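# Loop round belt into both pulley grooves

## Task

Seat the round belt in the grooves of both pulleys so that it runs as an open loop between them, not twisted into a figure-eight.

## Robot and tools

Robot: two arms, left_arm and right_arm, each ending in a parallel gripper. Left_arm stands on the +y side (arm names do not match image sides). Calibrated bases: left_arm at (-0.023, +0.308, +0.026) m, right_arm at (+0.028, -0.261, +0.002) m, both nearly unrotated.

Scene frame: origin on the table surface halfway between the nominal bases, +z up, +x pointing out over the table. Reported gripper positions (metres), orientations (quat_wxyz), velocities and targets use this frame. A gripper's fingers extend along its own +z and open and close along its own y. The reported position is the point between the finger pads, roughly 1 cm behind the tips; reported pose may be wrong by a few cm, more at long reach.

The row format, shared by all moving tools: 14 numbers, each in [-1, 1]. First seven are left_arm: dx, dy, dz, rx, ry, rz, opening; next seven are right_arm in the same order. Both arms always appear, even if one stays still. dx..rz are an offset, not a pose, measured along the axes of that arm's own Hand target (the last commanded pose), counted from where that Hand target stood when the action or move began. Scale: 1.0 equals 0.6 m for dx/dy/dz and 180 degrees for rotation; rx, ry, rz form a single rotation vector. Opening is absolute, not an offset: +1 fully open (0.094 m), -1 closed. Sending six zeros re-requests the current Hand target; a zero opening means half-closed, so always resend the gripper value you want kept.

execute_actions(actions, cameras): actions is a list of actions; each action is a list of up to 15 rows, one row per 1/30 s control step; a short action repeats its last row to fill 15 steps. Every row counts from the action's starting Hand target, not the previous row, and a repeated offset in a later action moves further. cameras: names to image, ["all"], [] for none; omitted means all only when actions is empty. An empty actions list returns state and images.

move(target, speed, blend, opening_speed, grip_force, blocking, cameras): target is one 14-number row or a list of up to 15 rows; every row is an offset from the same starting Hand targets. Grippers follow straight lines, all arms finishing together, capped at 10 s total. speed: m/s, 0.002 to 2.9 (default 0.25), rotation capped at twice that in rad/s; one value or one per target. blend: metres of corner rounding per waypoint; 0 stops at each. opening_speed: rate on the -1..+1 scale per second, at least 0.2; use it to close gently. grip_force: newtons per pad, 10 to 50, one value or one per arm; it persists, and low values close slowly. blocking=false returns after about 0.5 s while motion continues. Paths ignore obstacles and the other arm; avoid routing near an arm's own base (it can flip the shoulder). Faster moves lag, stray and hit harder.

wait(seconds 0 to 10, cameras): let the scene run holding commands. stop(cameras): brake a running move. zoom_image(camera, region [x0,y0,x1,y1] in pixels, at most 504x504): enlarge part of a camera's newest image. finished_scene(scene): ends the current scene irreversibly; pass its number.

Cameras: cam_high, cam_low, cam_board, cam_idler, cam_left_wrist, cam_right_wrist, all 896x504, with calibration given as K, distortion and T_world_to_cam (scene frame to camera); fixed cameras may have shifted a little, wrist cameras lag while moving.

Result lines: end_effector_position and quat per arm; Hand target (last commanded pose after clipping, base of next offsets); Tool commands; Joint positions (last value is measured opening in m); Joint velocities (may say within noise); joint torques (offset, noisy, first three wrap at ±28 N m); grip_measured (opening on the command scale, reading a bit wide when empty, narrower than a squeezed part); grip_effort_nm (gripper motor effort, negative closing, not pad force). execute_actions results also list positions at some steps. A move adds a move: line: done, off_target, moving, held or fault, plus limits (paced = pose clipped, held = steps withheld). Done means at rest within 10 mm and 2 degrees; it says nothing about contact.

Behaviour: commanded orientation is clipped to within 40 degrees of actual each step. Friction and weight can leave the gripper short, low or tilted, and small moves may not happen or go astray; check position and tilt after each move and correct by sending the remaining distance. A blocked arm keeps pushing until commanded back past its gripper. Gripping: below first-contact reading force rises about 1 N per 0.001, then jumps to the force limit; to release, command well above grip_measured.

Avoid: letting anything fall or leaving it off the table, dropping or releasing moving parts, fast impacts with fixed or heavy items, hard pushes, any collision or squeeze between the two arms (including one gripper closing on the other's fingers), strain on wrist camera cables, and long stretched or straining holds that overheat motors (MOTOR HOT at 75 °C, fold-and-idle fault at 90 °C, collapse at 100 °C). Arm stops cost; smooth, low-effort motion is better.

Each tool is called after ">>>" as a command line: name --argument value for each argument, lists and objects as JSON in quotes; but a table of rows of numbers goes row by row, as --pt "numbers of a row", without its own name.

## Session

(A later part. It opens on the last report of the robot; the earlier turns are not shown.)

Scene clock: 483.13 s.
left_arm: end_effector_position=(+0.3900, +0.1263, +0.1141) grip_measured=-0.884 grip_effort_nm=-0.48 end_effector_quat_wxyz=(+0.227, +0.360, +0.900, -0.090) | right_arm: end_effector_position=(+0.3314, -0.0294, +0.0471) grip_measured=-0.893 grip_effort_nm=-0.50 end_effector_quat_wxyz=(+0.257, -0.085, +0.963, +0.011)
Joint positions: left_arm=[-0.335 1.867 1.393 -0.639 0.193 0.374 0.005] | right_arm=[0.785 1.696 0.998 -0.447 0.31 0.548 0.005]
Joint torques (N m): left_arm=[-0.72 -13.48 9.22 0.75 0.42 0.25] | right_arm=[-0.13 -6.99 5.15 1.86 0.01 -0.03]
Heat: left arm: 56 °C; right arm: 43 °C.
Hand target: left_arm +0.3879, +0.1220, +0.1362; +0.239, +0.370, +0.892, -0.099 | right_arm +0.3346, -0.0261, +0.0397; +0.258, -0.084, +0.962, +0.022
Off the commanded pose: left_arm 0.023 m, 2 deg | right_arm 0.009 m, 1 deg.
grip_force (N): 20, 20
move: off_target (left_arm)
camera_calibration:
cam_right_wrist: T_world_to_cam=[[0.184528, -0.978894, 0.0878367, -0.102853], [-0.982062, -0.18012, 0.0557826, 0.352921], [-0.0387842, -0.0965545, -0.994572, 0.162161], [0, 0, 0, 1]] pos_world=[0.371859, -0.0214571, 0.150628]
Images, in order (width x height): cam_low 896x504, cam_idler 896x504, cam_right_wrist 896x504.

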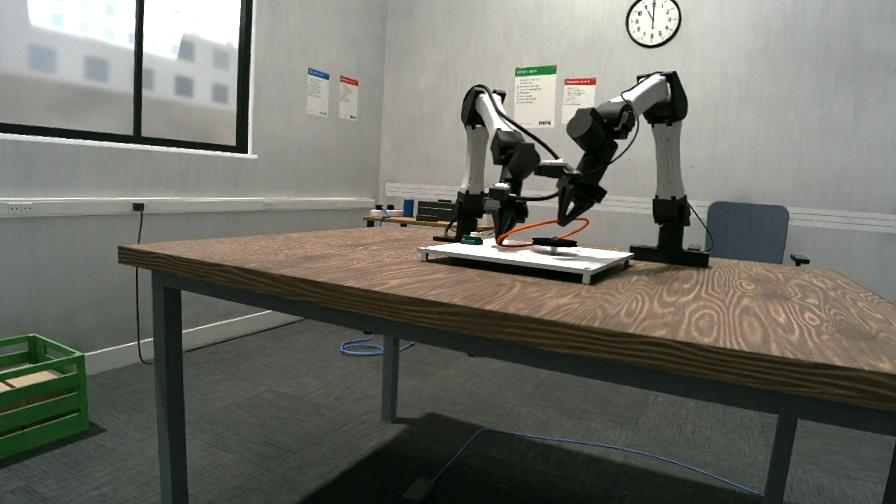

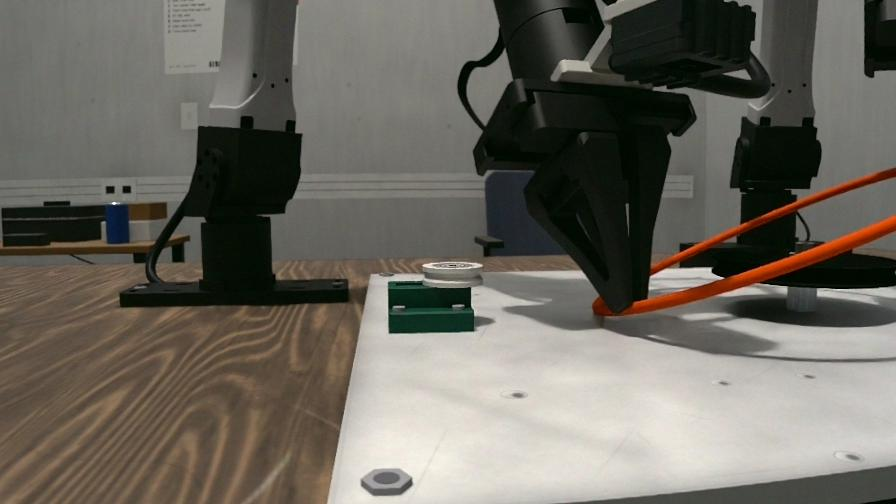

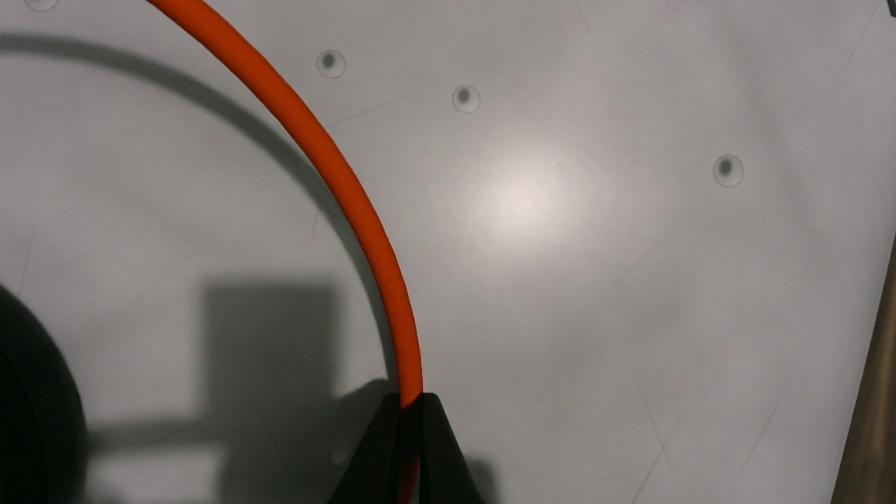

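>>> move --target '[0.0563,-0.0024,0.1022,0,0,0,-1,0.0308,-0.0193,-0.0433,0.0278,0,0.0481,-1]' --speed 0.1 --cameras '["all"]'

>>> zoom_image --camera "cam_low" --region '[440, 170, 640, 290]'

>>> zoom_image --camera "cam_high" --region '[230, 130, 450, 350]'

Scene clock: 547.67 s.
left_arm: end_effector_position=(+0.3848, +0.1270, +0.0722) grip_measured=-0.884 grip_effort_nm=-0.48 end_effector_quat_wxyz=(+0.230, +0.361, +0.899, -0.090) | right_arm: end_effector_position=(+0.3129, -0.0319, +0.0481) grip_measured=-0.894 grip_effort_nm=-0.51 end_effector_quat_wxyz=(+0.253, -0.009, +0.967, +0.016)
Joint positions: left_arm=[-0.338 1.895 1.252 -0.466 0.193 0.374 0.005] | right_arm=[0.834 1.664 0.974 -0.496 0.348 0.754 0.005]
Joint torques (N m): left_arm=[-0.59 -8.73 5.63 1.63 0.35 0.15] | right_arm=[1.03 -11.33 5.18 0.89 0.62 0.24]
Heat: left arm: 57 °C; right arm: 41 °C.
Hand target: left_arm +0.3878, +0.1199, +0.0661; +0.239, +0.370, +0.892, -0.099 | right_arm +0.3080, -0.0425, +0.0530; +0.259, +0.000, +0.966, +0.000
Off the commanded pose: left_arm 0.010 m, 2 deg | right_arm 0.013 m, 2 deg.
grip_force (N): 20, 20
move: off_target (right_arm)
camera_calibration:
cam_left_wrist: T_world_to_cam=[[-0.671634, -0.737724, 0.0683442, 0.338464], [-0.73643, 0.67485, 0.0474221, 0.235014], [-0.0811064, -0.0184804, -0.996534, 0.202783], [0, 0, 0, 1]] pos_world=[0.416842, 0.0948412, 0.167803]
cam_right_wrist: T_world_to_cam=[[0.0417101, -0.998344, 0.0396092, -0.0555488], [-0.99725, -0.0391685, 0.0629096, 0.343194], [-0.061254, -0.0421242, -0.997233, 0.171091], [0, 0, 0, 1]] pos_world=[0.355047, -0.0348074, 0.151228]

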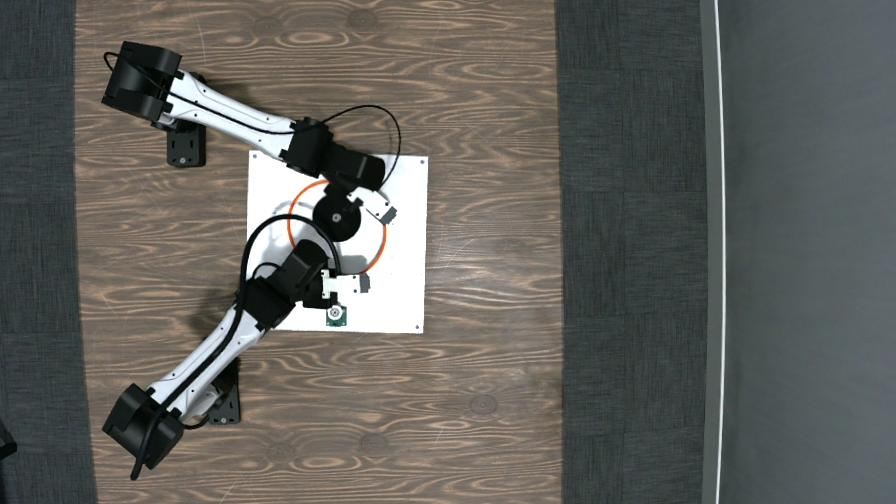

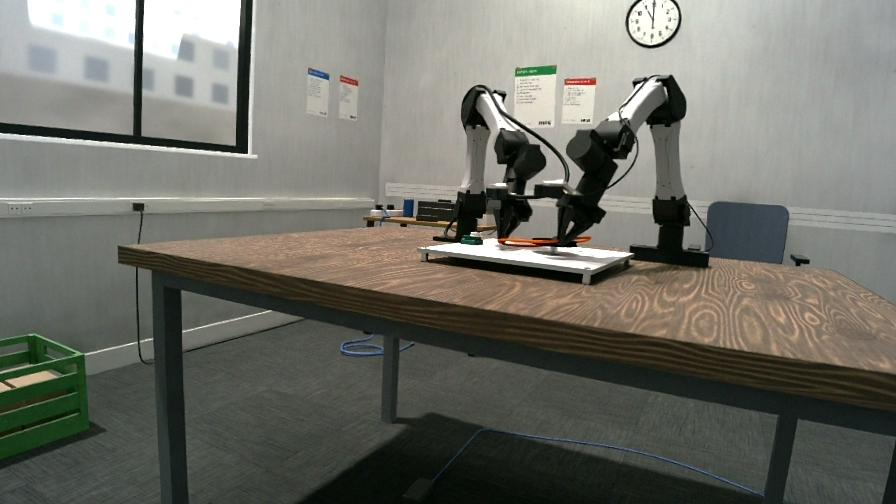

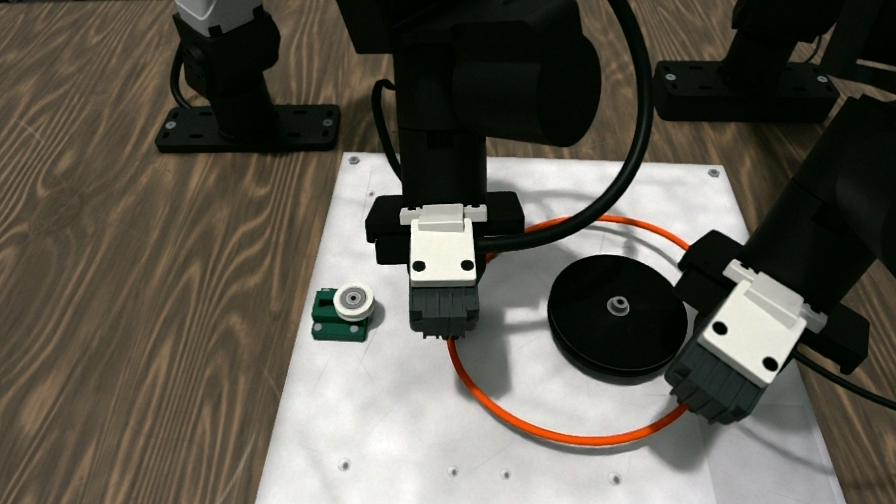

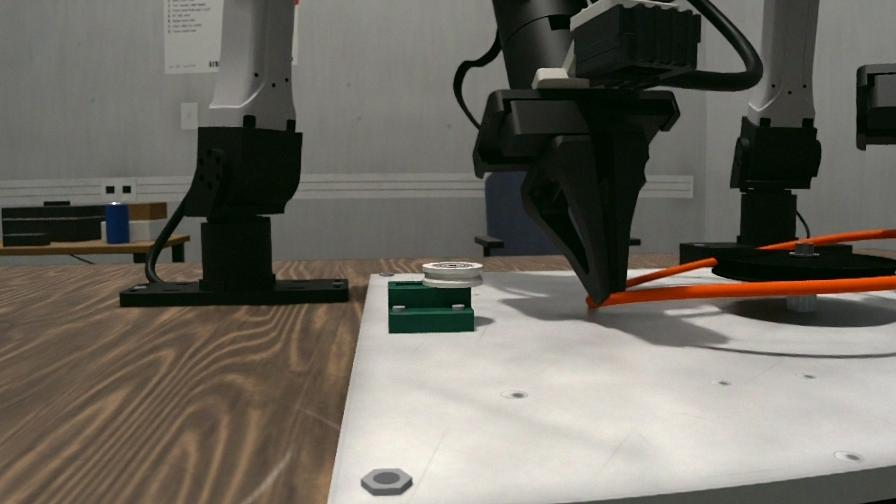

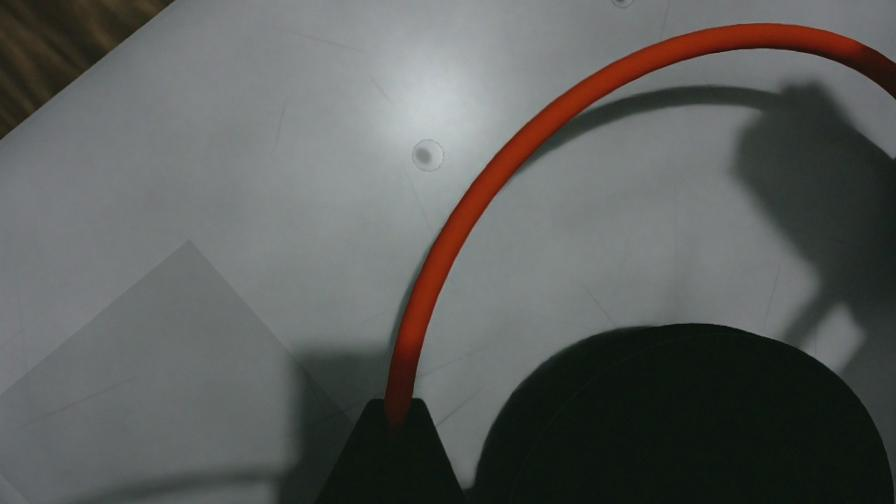

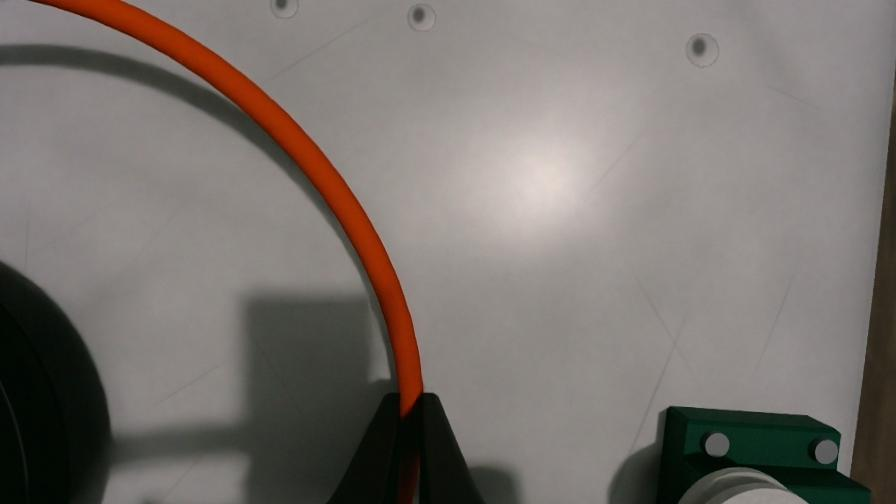

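Scaled by 2.520 from the camera's 896x504 image, which has a finer 1280x720 frame.

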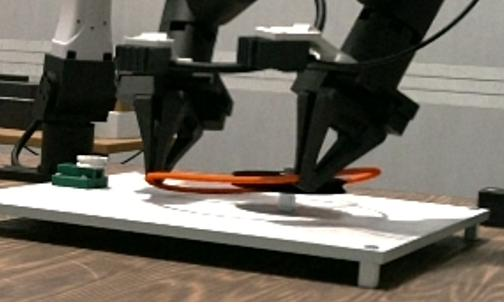

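Scaled by 2.291 from the camera's 896x504 image, which has a finer 1280x720 frame.

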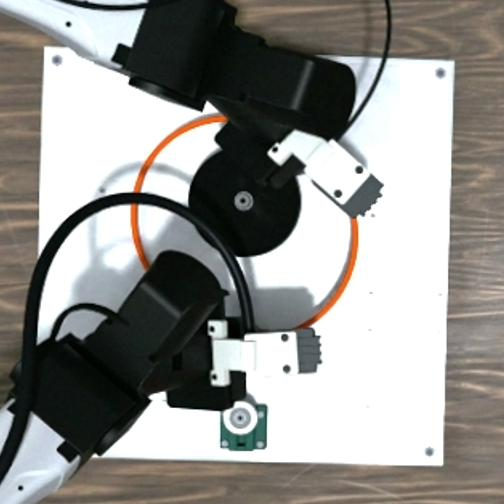

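>>> move --pt "0.0086 0.0035 0.0220 0 0 0 -1 0.0024 0 -0.0225 0 0 0 -1" --pt "-0.0138 -0.0224 0.0349 0 0 0 -1 0.0096 -0.0367 -0.0267 0 0 0 -1" --speed 0.08 --blend '[0.005,0]' --cameras '["all"]'

>>> zoom_image --camera "cam_low" --region '[470, 200, 610, 280]'

>>> zoom_image --camera "cam_high" --region '[230, 130, 450, 350]'

>>> zoom_image --camera "cam_idler" --region '[560, 180, 896, 360]'

Scene clock: 576.47 s.
left_arm: end_effector_position=(+0.3823, +0.1048, +0.0545) grip_measured=-0.884 grip_effort_nm=-0.48 end_effector_quat_wxyz=(+0.229, +0.378, +0.892, -0.095) | right_arm: end_effector_position=(+0.2982, -0.0509, +0.0611) grip_measured=-0.894 grip_effort_nm=-0.50 end_effector_quat_wxyz=(+0.256, -0.002, +0.966, +0.018)
Joint positions: left_arm=[-0.387 1.945 1.244 -0.403 0.189 0.363 0.005] | right_arm=[0.831 1.549 0.908 -0.538 0.352 0.763 0.005]
Joint torques (N m): left_arm=[-1.01 -8.32 7.61 1.58 0.16 -0.17] | right_arm=[0.09 -10.11 5.2 0.91 0.53 -0.05]
Heat: left arm: 52 °C; right arm: 39 °C.
Hand target: left_arm +0.3908, +0.0979, +0.0522; +0.239, +0.370, +0.892, -0.099 | right_arm +0.2950, -0.0645, +0.0640; +0.259, +0.000, +0.966, +0.000
Off the commanded pose: left_arm 0.011 m, 2 deg | right_arm 0.014 m, 2 deg.
grip_force (N): 20, 20
move: off_target (left_arm, right_arm)
camera_calibration:
cam_left_wrist: T_world_to_cam=[[-0.699612, -0.711265, 0.0681534, 0.329538], [-0.710023, 0.702724, 0.0452245, 0.236165], [-0.0800597, -0.0167509, -0.996649, 0.18396], [0, 0, 0, 1]] pos_world=[0.41296, 0.0715115, 0.150204]
cam_right_wrist: T_world_to_cam=[[0.0289589, -0.999066, 0.0320668, -0.0701805], [-0.998053, -0.027127, 0.0561586, 0.328212], [-0.0552363, -0.0336307, -0.997907, 0.181071], [0, 0, 0, 1]] pos_world=[0.339607, -0.055122, 0.16451]

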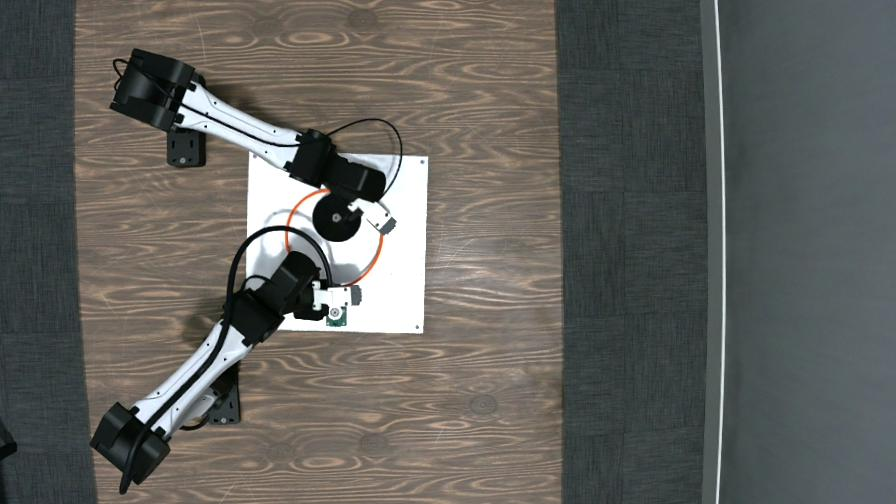

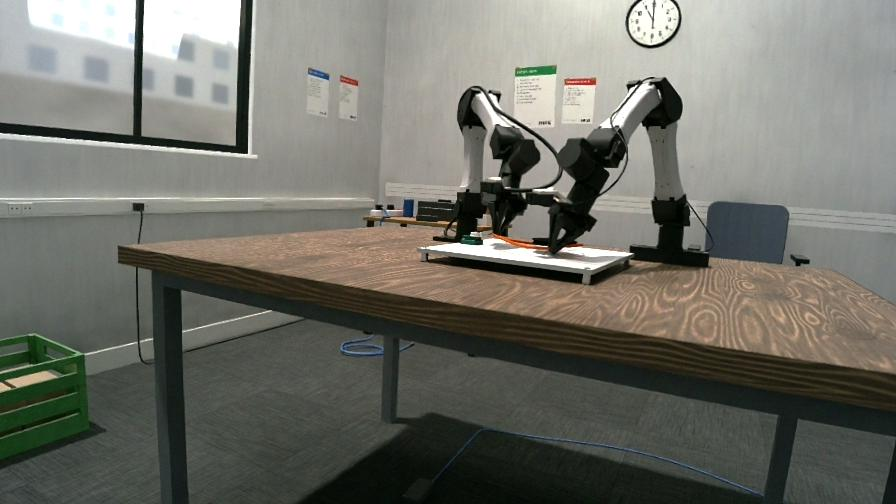

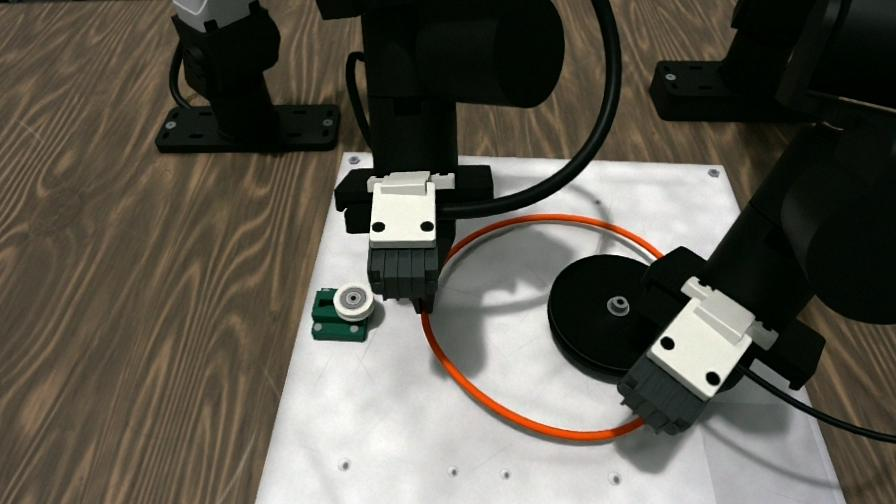

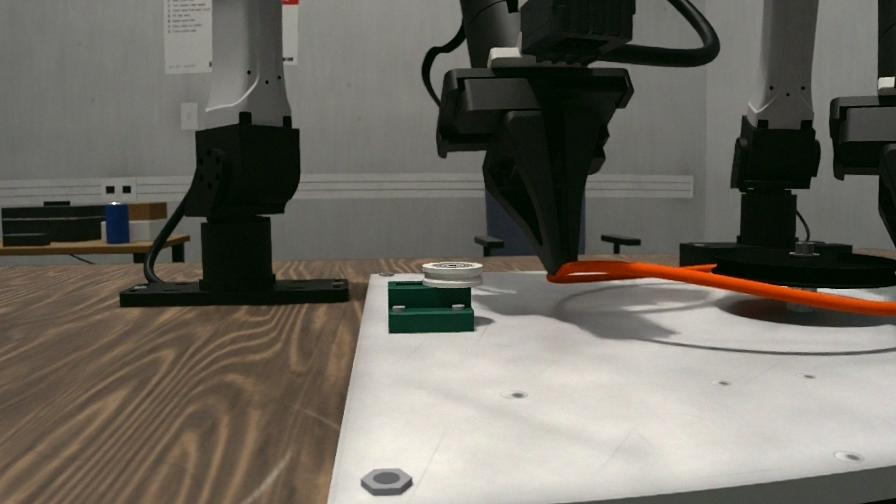

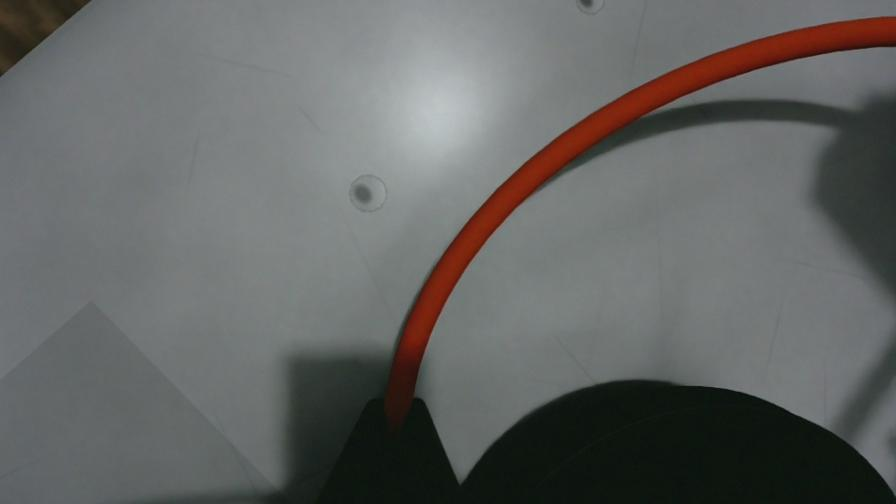

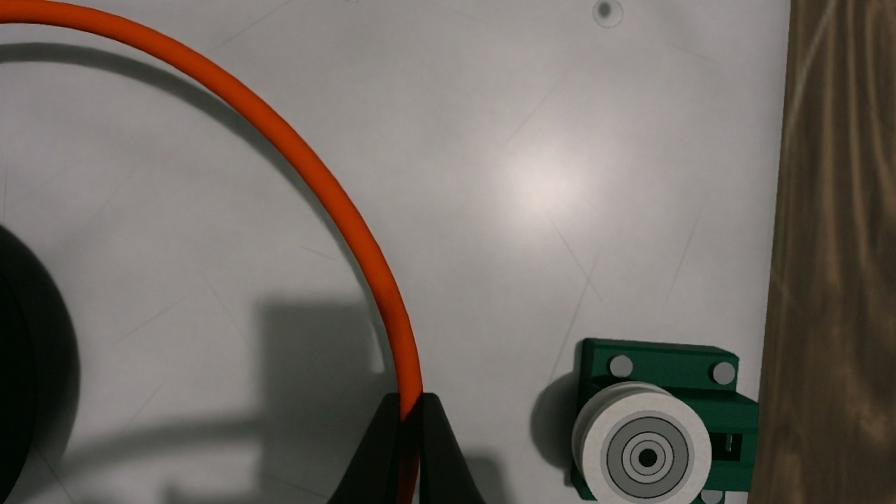

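Scaled by 3.600 from the camera's 896x504 image, which has a finer 1280x720 frame.

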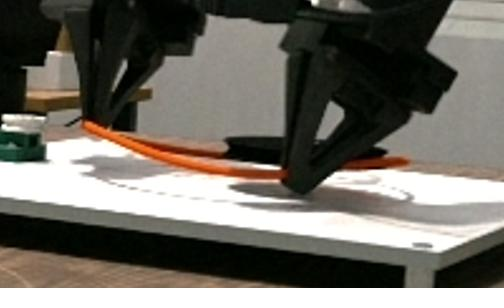

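Scaled by 2.291 from the camera's 896x504 image, which has a finer 1280x720 frame.

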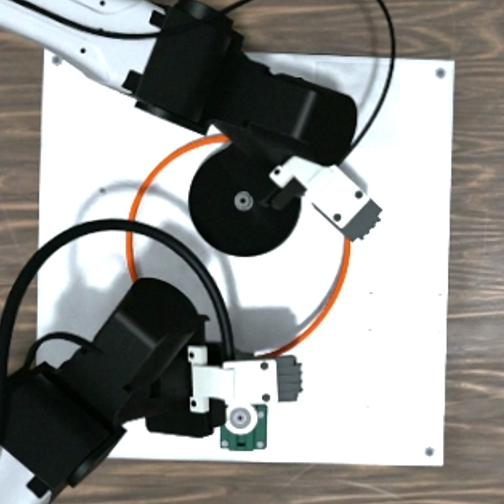

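Scaled by 1.500 from the camera's 896x504 image, which has a finer 1280x720 frame.

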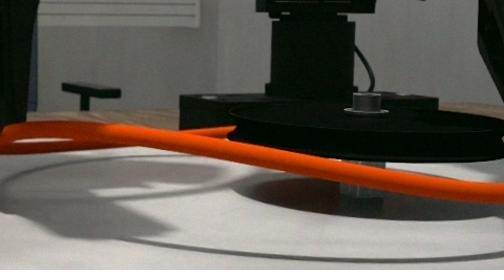

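>>> move --target '[-0.0107,-0.0095,0.0003,0,0,0,-1,0.0115,-0.0167,-0.0067,0,0,0,-1]' --speed 0.06 --cameras '["cam_high","cam_low","cam_idler","cam_board"]'

>>> zoom_image --camera "cam_low" --region '[470, 200, 610, 280]'

>>> zoom_image --camera "cam_high" --region '[230, 130, 450, 350]'

>>> zoom_image --camera "cam_idler" --region '[660, 220, 896, 340]'

>>> zoom_image --camera "cam_board" --region '[420, 180, 740, 460]'

Scene clock: 628.43 s.
left_arm: end_effector_position=(+0.3833, +0.0958, +0.0584) grip_measured=-0.884 grip_effort_nm=-0.48 end_effector_quat_wxyz=(+0.235, +0.379, +0.890, -0.098) | right_arm: end_effector_position=(+0.2905, -0.0593, +0.0628) grip_measured=-0.894 grip_effort_nm=-0.50 end_effector_quat_wxyz=(+0.259, -0.001, +0.966, +0.020)
Joint positions: left_arm=[-0.405 1.947 1.257 -0.398 0.187 0.348 0.005] | right_arm=[0.831 1.498 0.863 -0.538 0.352 0.763 0.005]
Joint torques (N m): left_arm=[-0.99 -8.2 8.32 1.43 0.08 -0.21] | right_arm=[-0.34 -9.36 5.14 0.89 0.51 -0.08]
Heat: left arm: 48 °C; right arm: 37 °C.
Hand target: left_arm +0.3907, +0.0899, +0.0551; +0.239, +0.370, +0.892, -0.099 | right_arm +0.2870, -0.0745, +0.0640; +0.259, +0.000, +0.966, +0.000
Off the commanded pose: left_arm 0.010 m, 1 deg | right_arm 0.016 m, 2 deg.
grip_force (N): 20, 20
move: off_target (right_arm)
Images, in order (width x height): cam_high 896x504, cam_low 896x504, cam_board 896x504, cam_idler 896x504.

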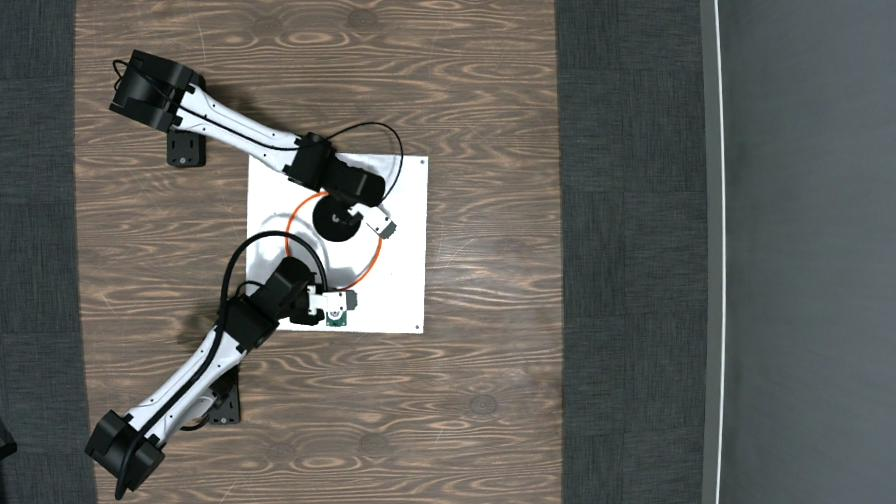

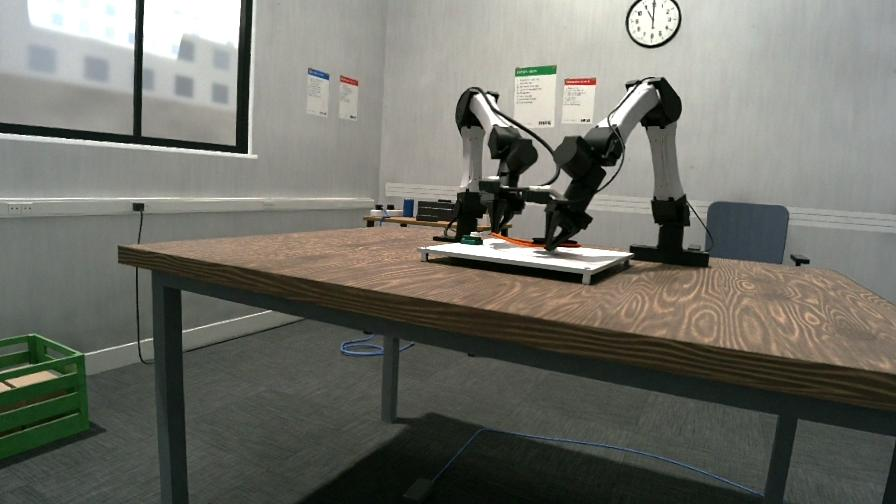

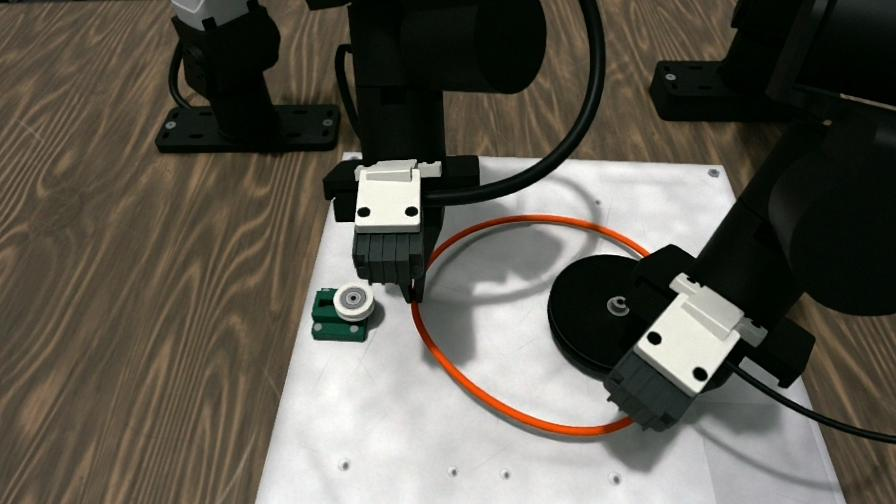

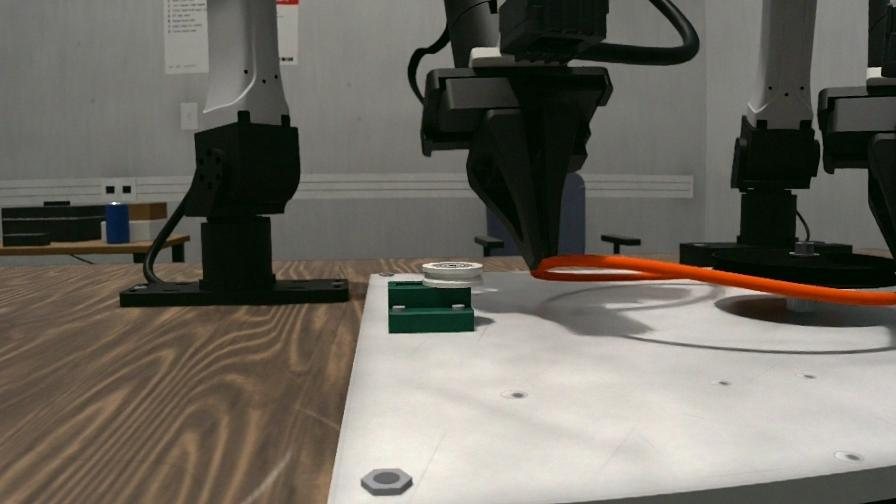

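Scaled by 3.600 from the camera's 896x504 image, which has a finer 1280x720 frame.

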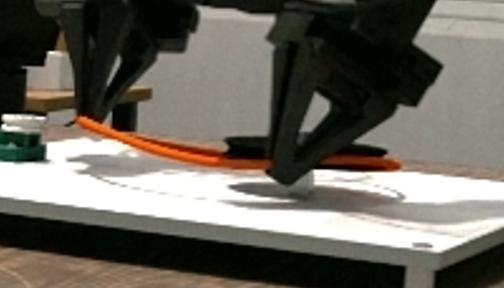

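Scaled by 2.291 from the camera's 896x504 image, which has a finer 1280x720 frame.

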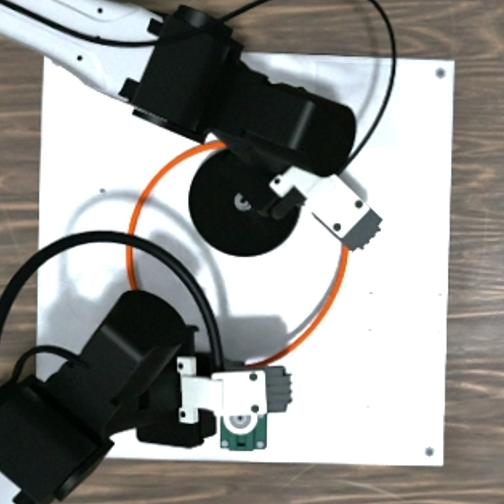

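Scaled by 2.136 from the camera's 896x504 image, which has a finer 1280x720 frame.

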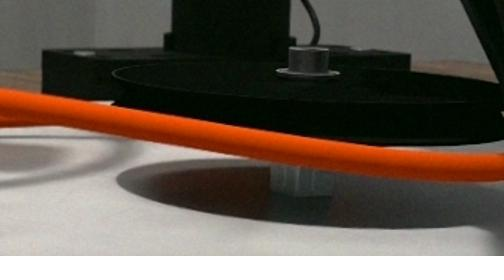

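Scaled by 1.575 from the camera's 896x504 image, which has a finer 1280x720 frame.

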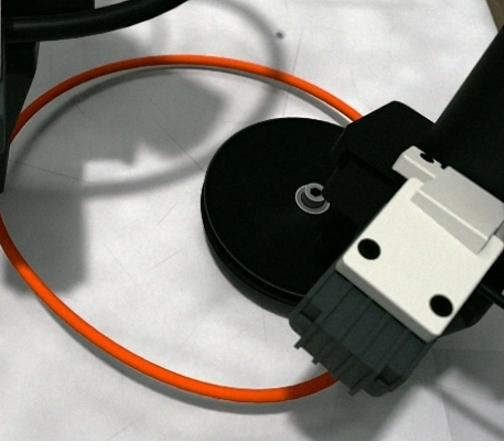

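>>> move --pt "-0.0037 -0.0094 0.0001 0 0 0 -1 -0.0130 -0.0208 -0.0292 0 0 0 -1" --pt "-0.0073 -0.0188 0.0002 0 0 0 -1 -0.0108 -0.0842 -0.0322 0 0 0 -1" --speed 0.08 --blend '[0.008,0]' --cameras '["all"]'

>>> zoom_image --camera "cam_low" --region '[470, 200, 610, 280]'

>>> zoom_image --camera "cam_high" --region '[230, 130, 450, 350]'

>>> zoom_image --camera "cam_idler" --region '[380, 180, 896, 360]'

Scene clock: 674.60 s.
left_arm: end_effector_position=(+0.3838, +0.0779, +0.0640) grip_measured=-0.885 grip_effort_nm=-0.48 end_effector_quat_wxyz=(+0.251, +0.389, +0.881, -0.102) | right_arm: end_effector_position=(+0.2942, -0.1061, +0.0910) grip_measured=-0.894 grip_effort_nm=-0.50 end_effector_quat_wxyz=(+0.278, -0.002, +0.960, +0.026)
Joint positions: left_arm=[-0.442 1.947 1.262 -0.365 0.181 0.334 0.005] | right_arm=[0.694 1.299 0.795 -0.585 0.31 0.619 0.005]
Joint torques (N m): left_arm=[-0.36 -8.58 8.02 1.16 0.02 -0.38] | right_arm=[-0.96 -7.24 5.03 0.83 0.31 -0.06]
Heat: left arm: 50 °C; right arm: 39 °C.
Hand target: left_arm +0.3855, +0.0792, +0.0573; +0.239, +0.370, +0.892, -0.099 | right_arm +0.2829, -0.1251, +0.0840; +0.259, +0.000, +0.966, +0.000
Off the commanded pose: left_arm 0.007 m, 3 deg | right_arm 0.023 m, 4 deg.
grip_force (N): 20, 20
move: off_target (left_arm, right_arm)
camera_calibration:
cam_left_wrist: T_world_to_cam=[[-0.720473, -0.691156, 0.0567597, 0.317897], [-0.692386, 0.721522, -0.00282788, 0.250524], [-0.0389989, -0.041337, -0.998384, 0.179451], [0, 0, 0, 1]] pos_world=[0.409494, 0.0463759, 0.161826]
cam_right_wrist: T_world_to_cam=[[0.0323213, -0.999308, 0.018429, -0.125944], [-0.99942, -0.0321158, 0.0113403, 0.324976], [-0.0107406, -0.0187849, -0.999766, 0.197514], [0, 0, 0, 1]] pos_world=[0.33098, -0.111709, 0.196104]

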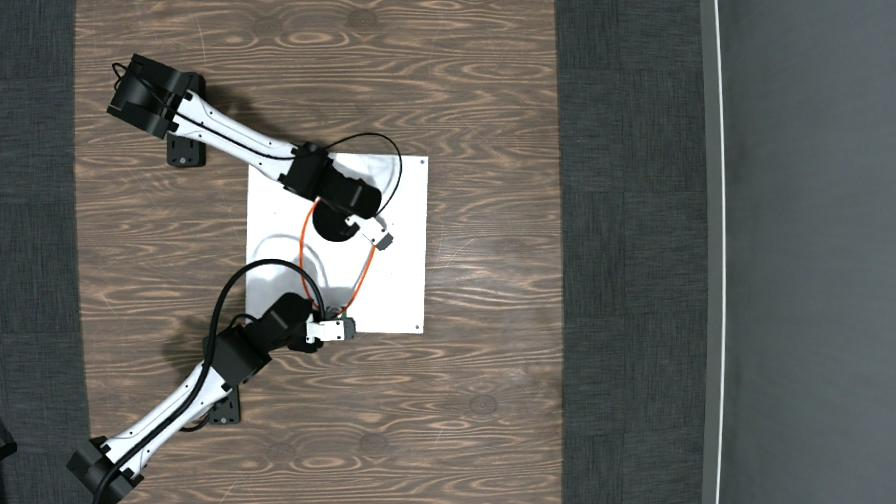

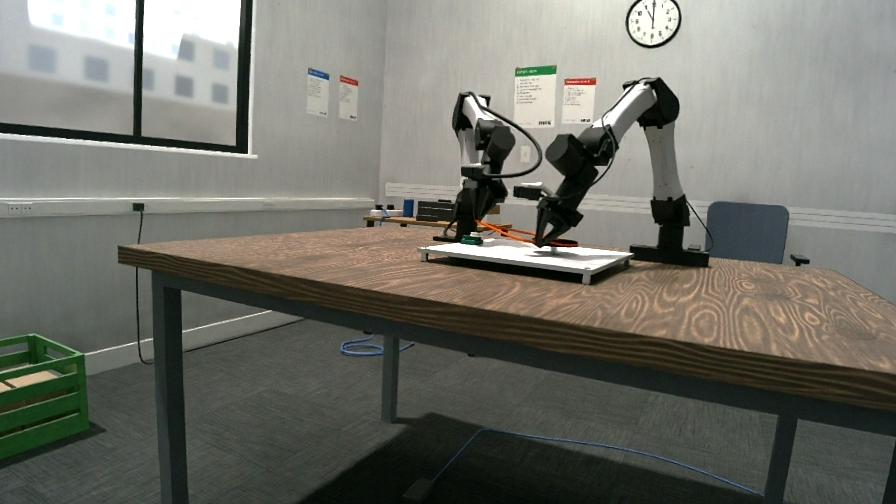

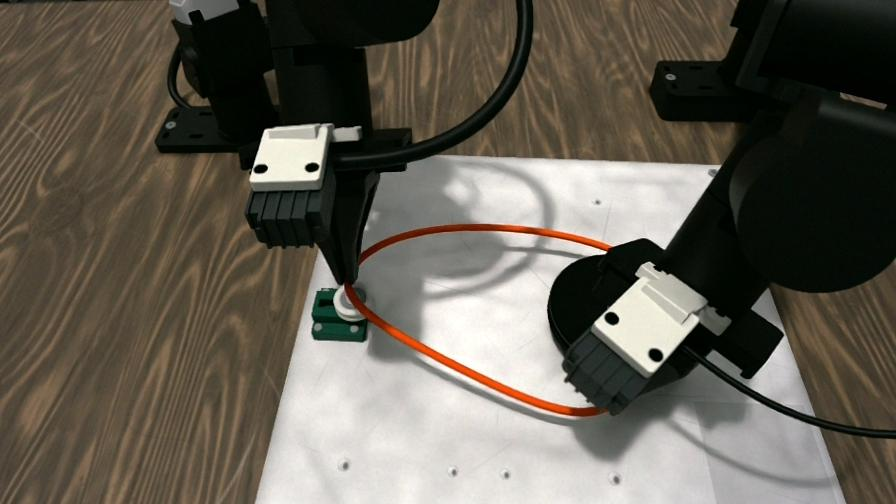

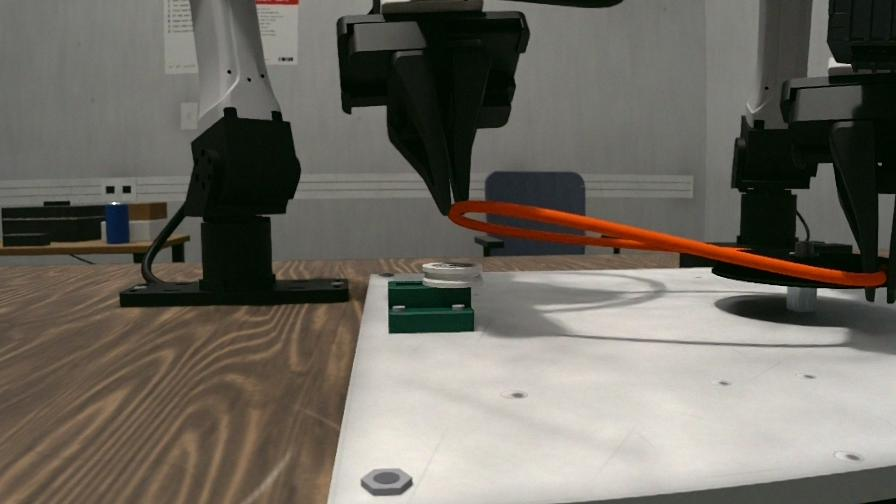

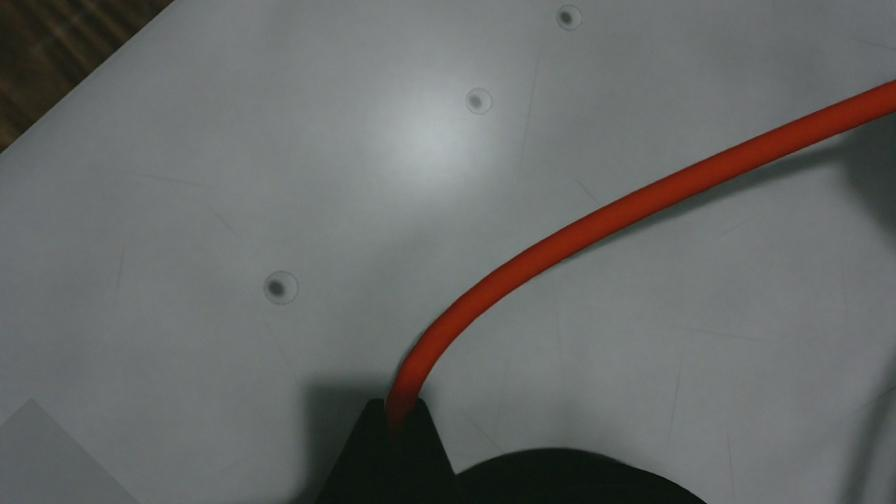

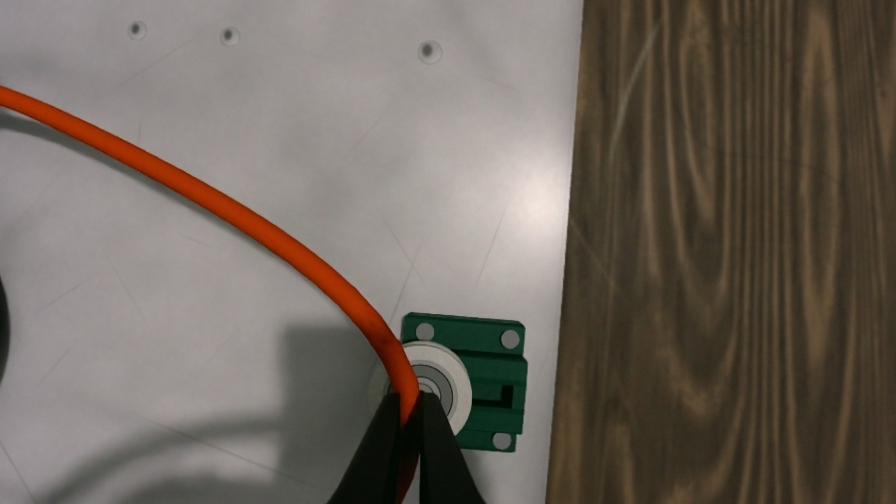

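Scaled by 3.600 from the camera's 896x504 image, which has a finer 1280x720 frame.

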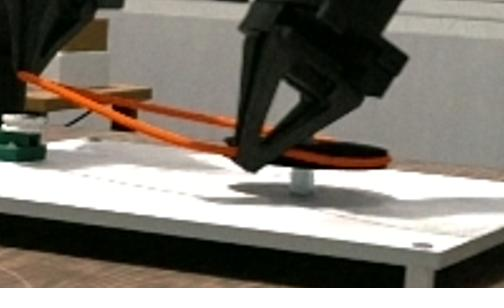

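Scaled by 2.291 from the camera's 896x504 image, which has a finer 1280x720 frame.

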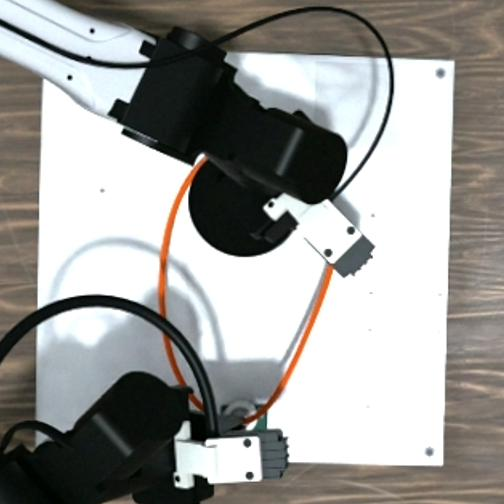

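Region (380, 180, 896, 360) is 516x180 pixels. A region can be at most 504 by 504 pixels.

>>> zoom_image --camera "cam_low" --region '[520, 220, 590, 260]'

>>> zoom_image --camera "cam_idler" --region '[640, 200, 896, 340]'

>>> zoom_image --camera "cam_board" --region '[480, 200, 740, 440]'

Scaled by 7.200 from the camera's 896x504 image, which has a finer 1280x720 frame.

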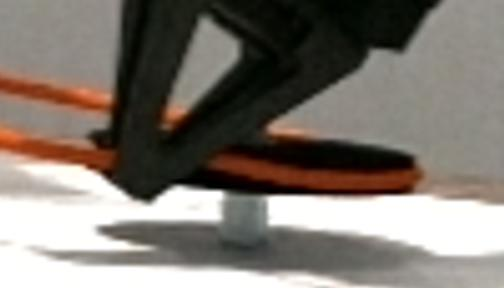

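Scaled by 1.969 from the camera's 896x504 image, which has a finer 1280x720 frame.

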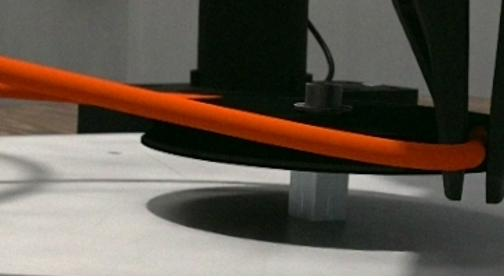

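Scaled by 1.938 from the camera's 896x504 image, which has a finer 1280x720 frame.

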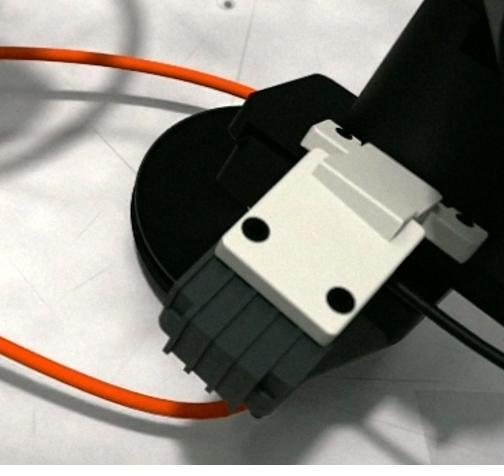

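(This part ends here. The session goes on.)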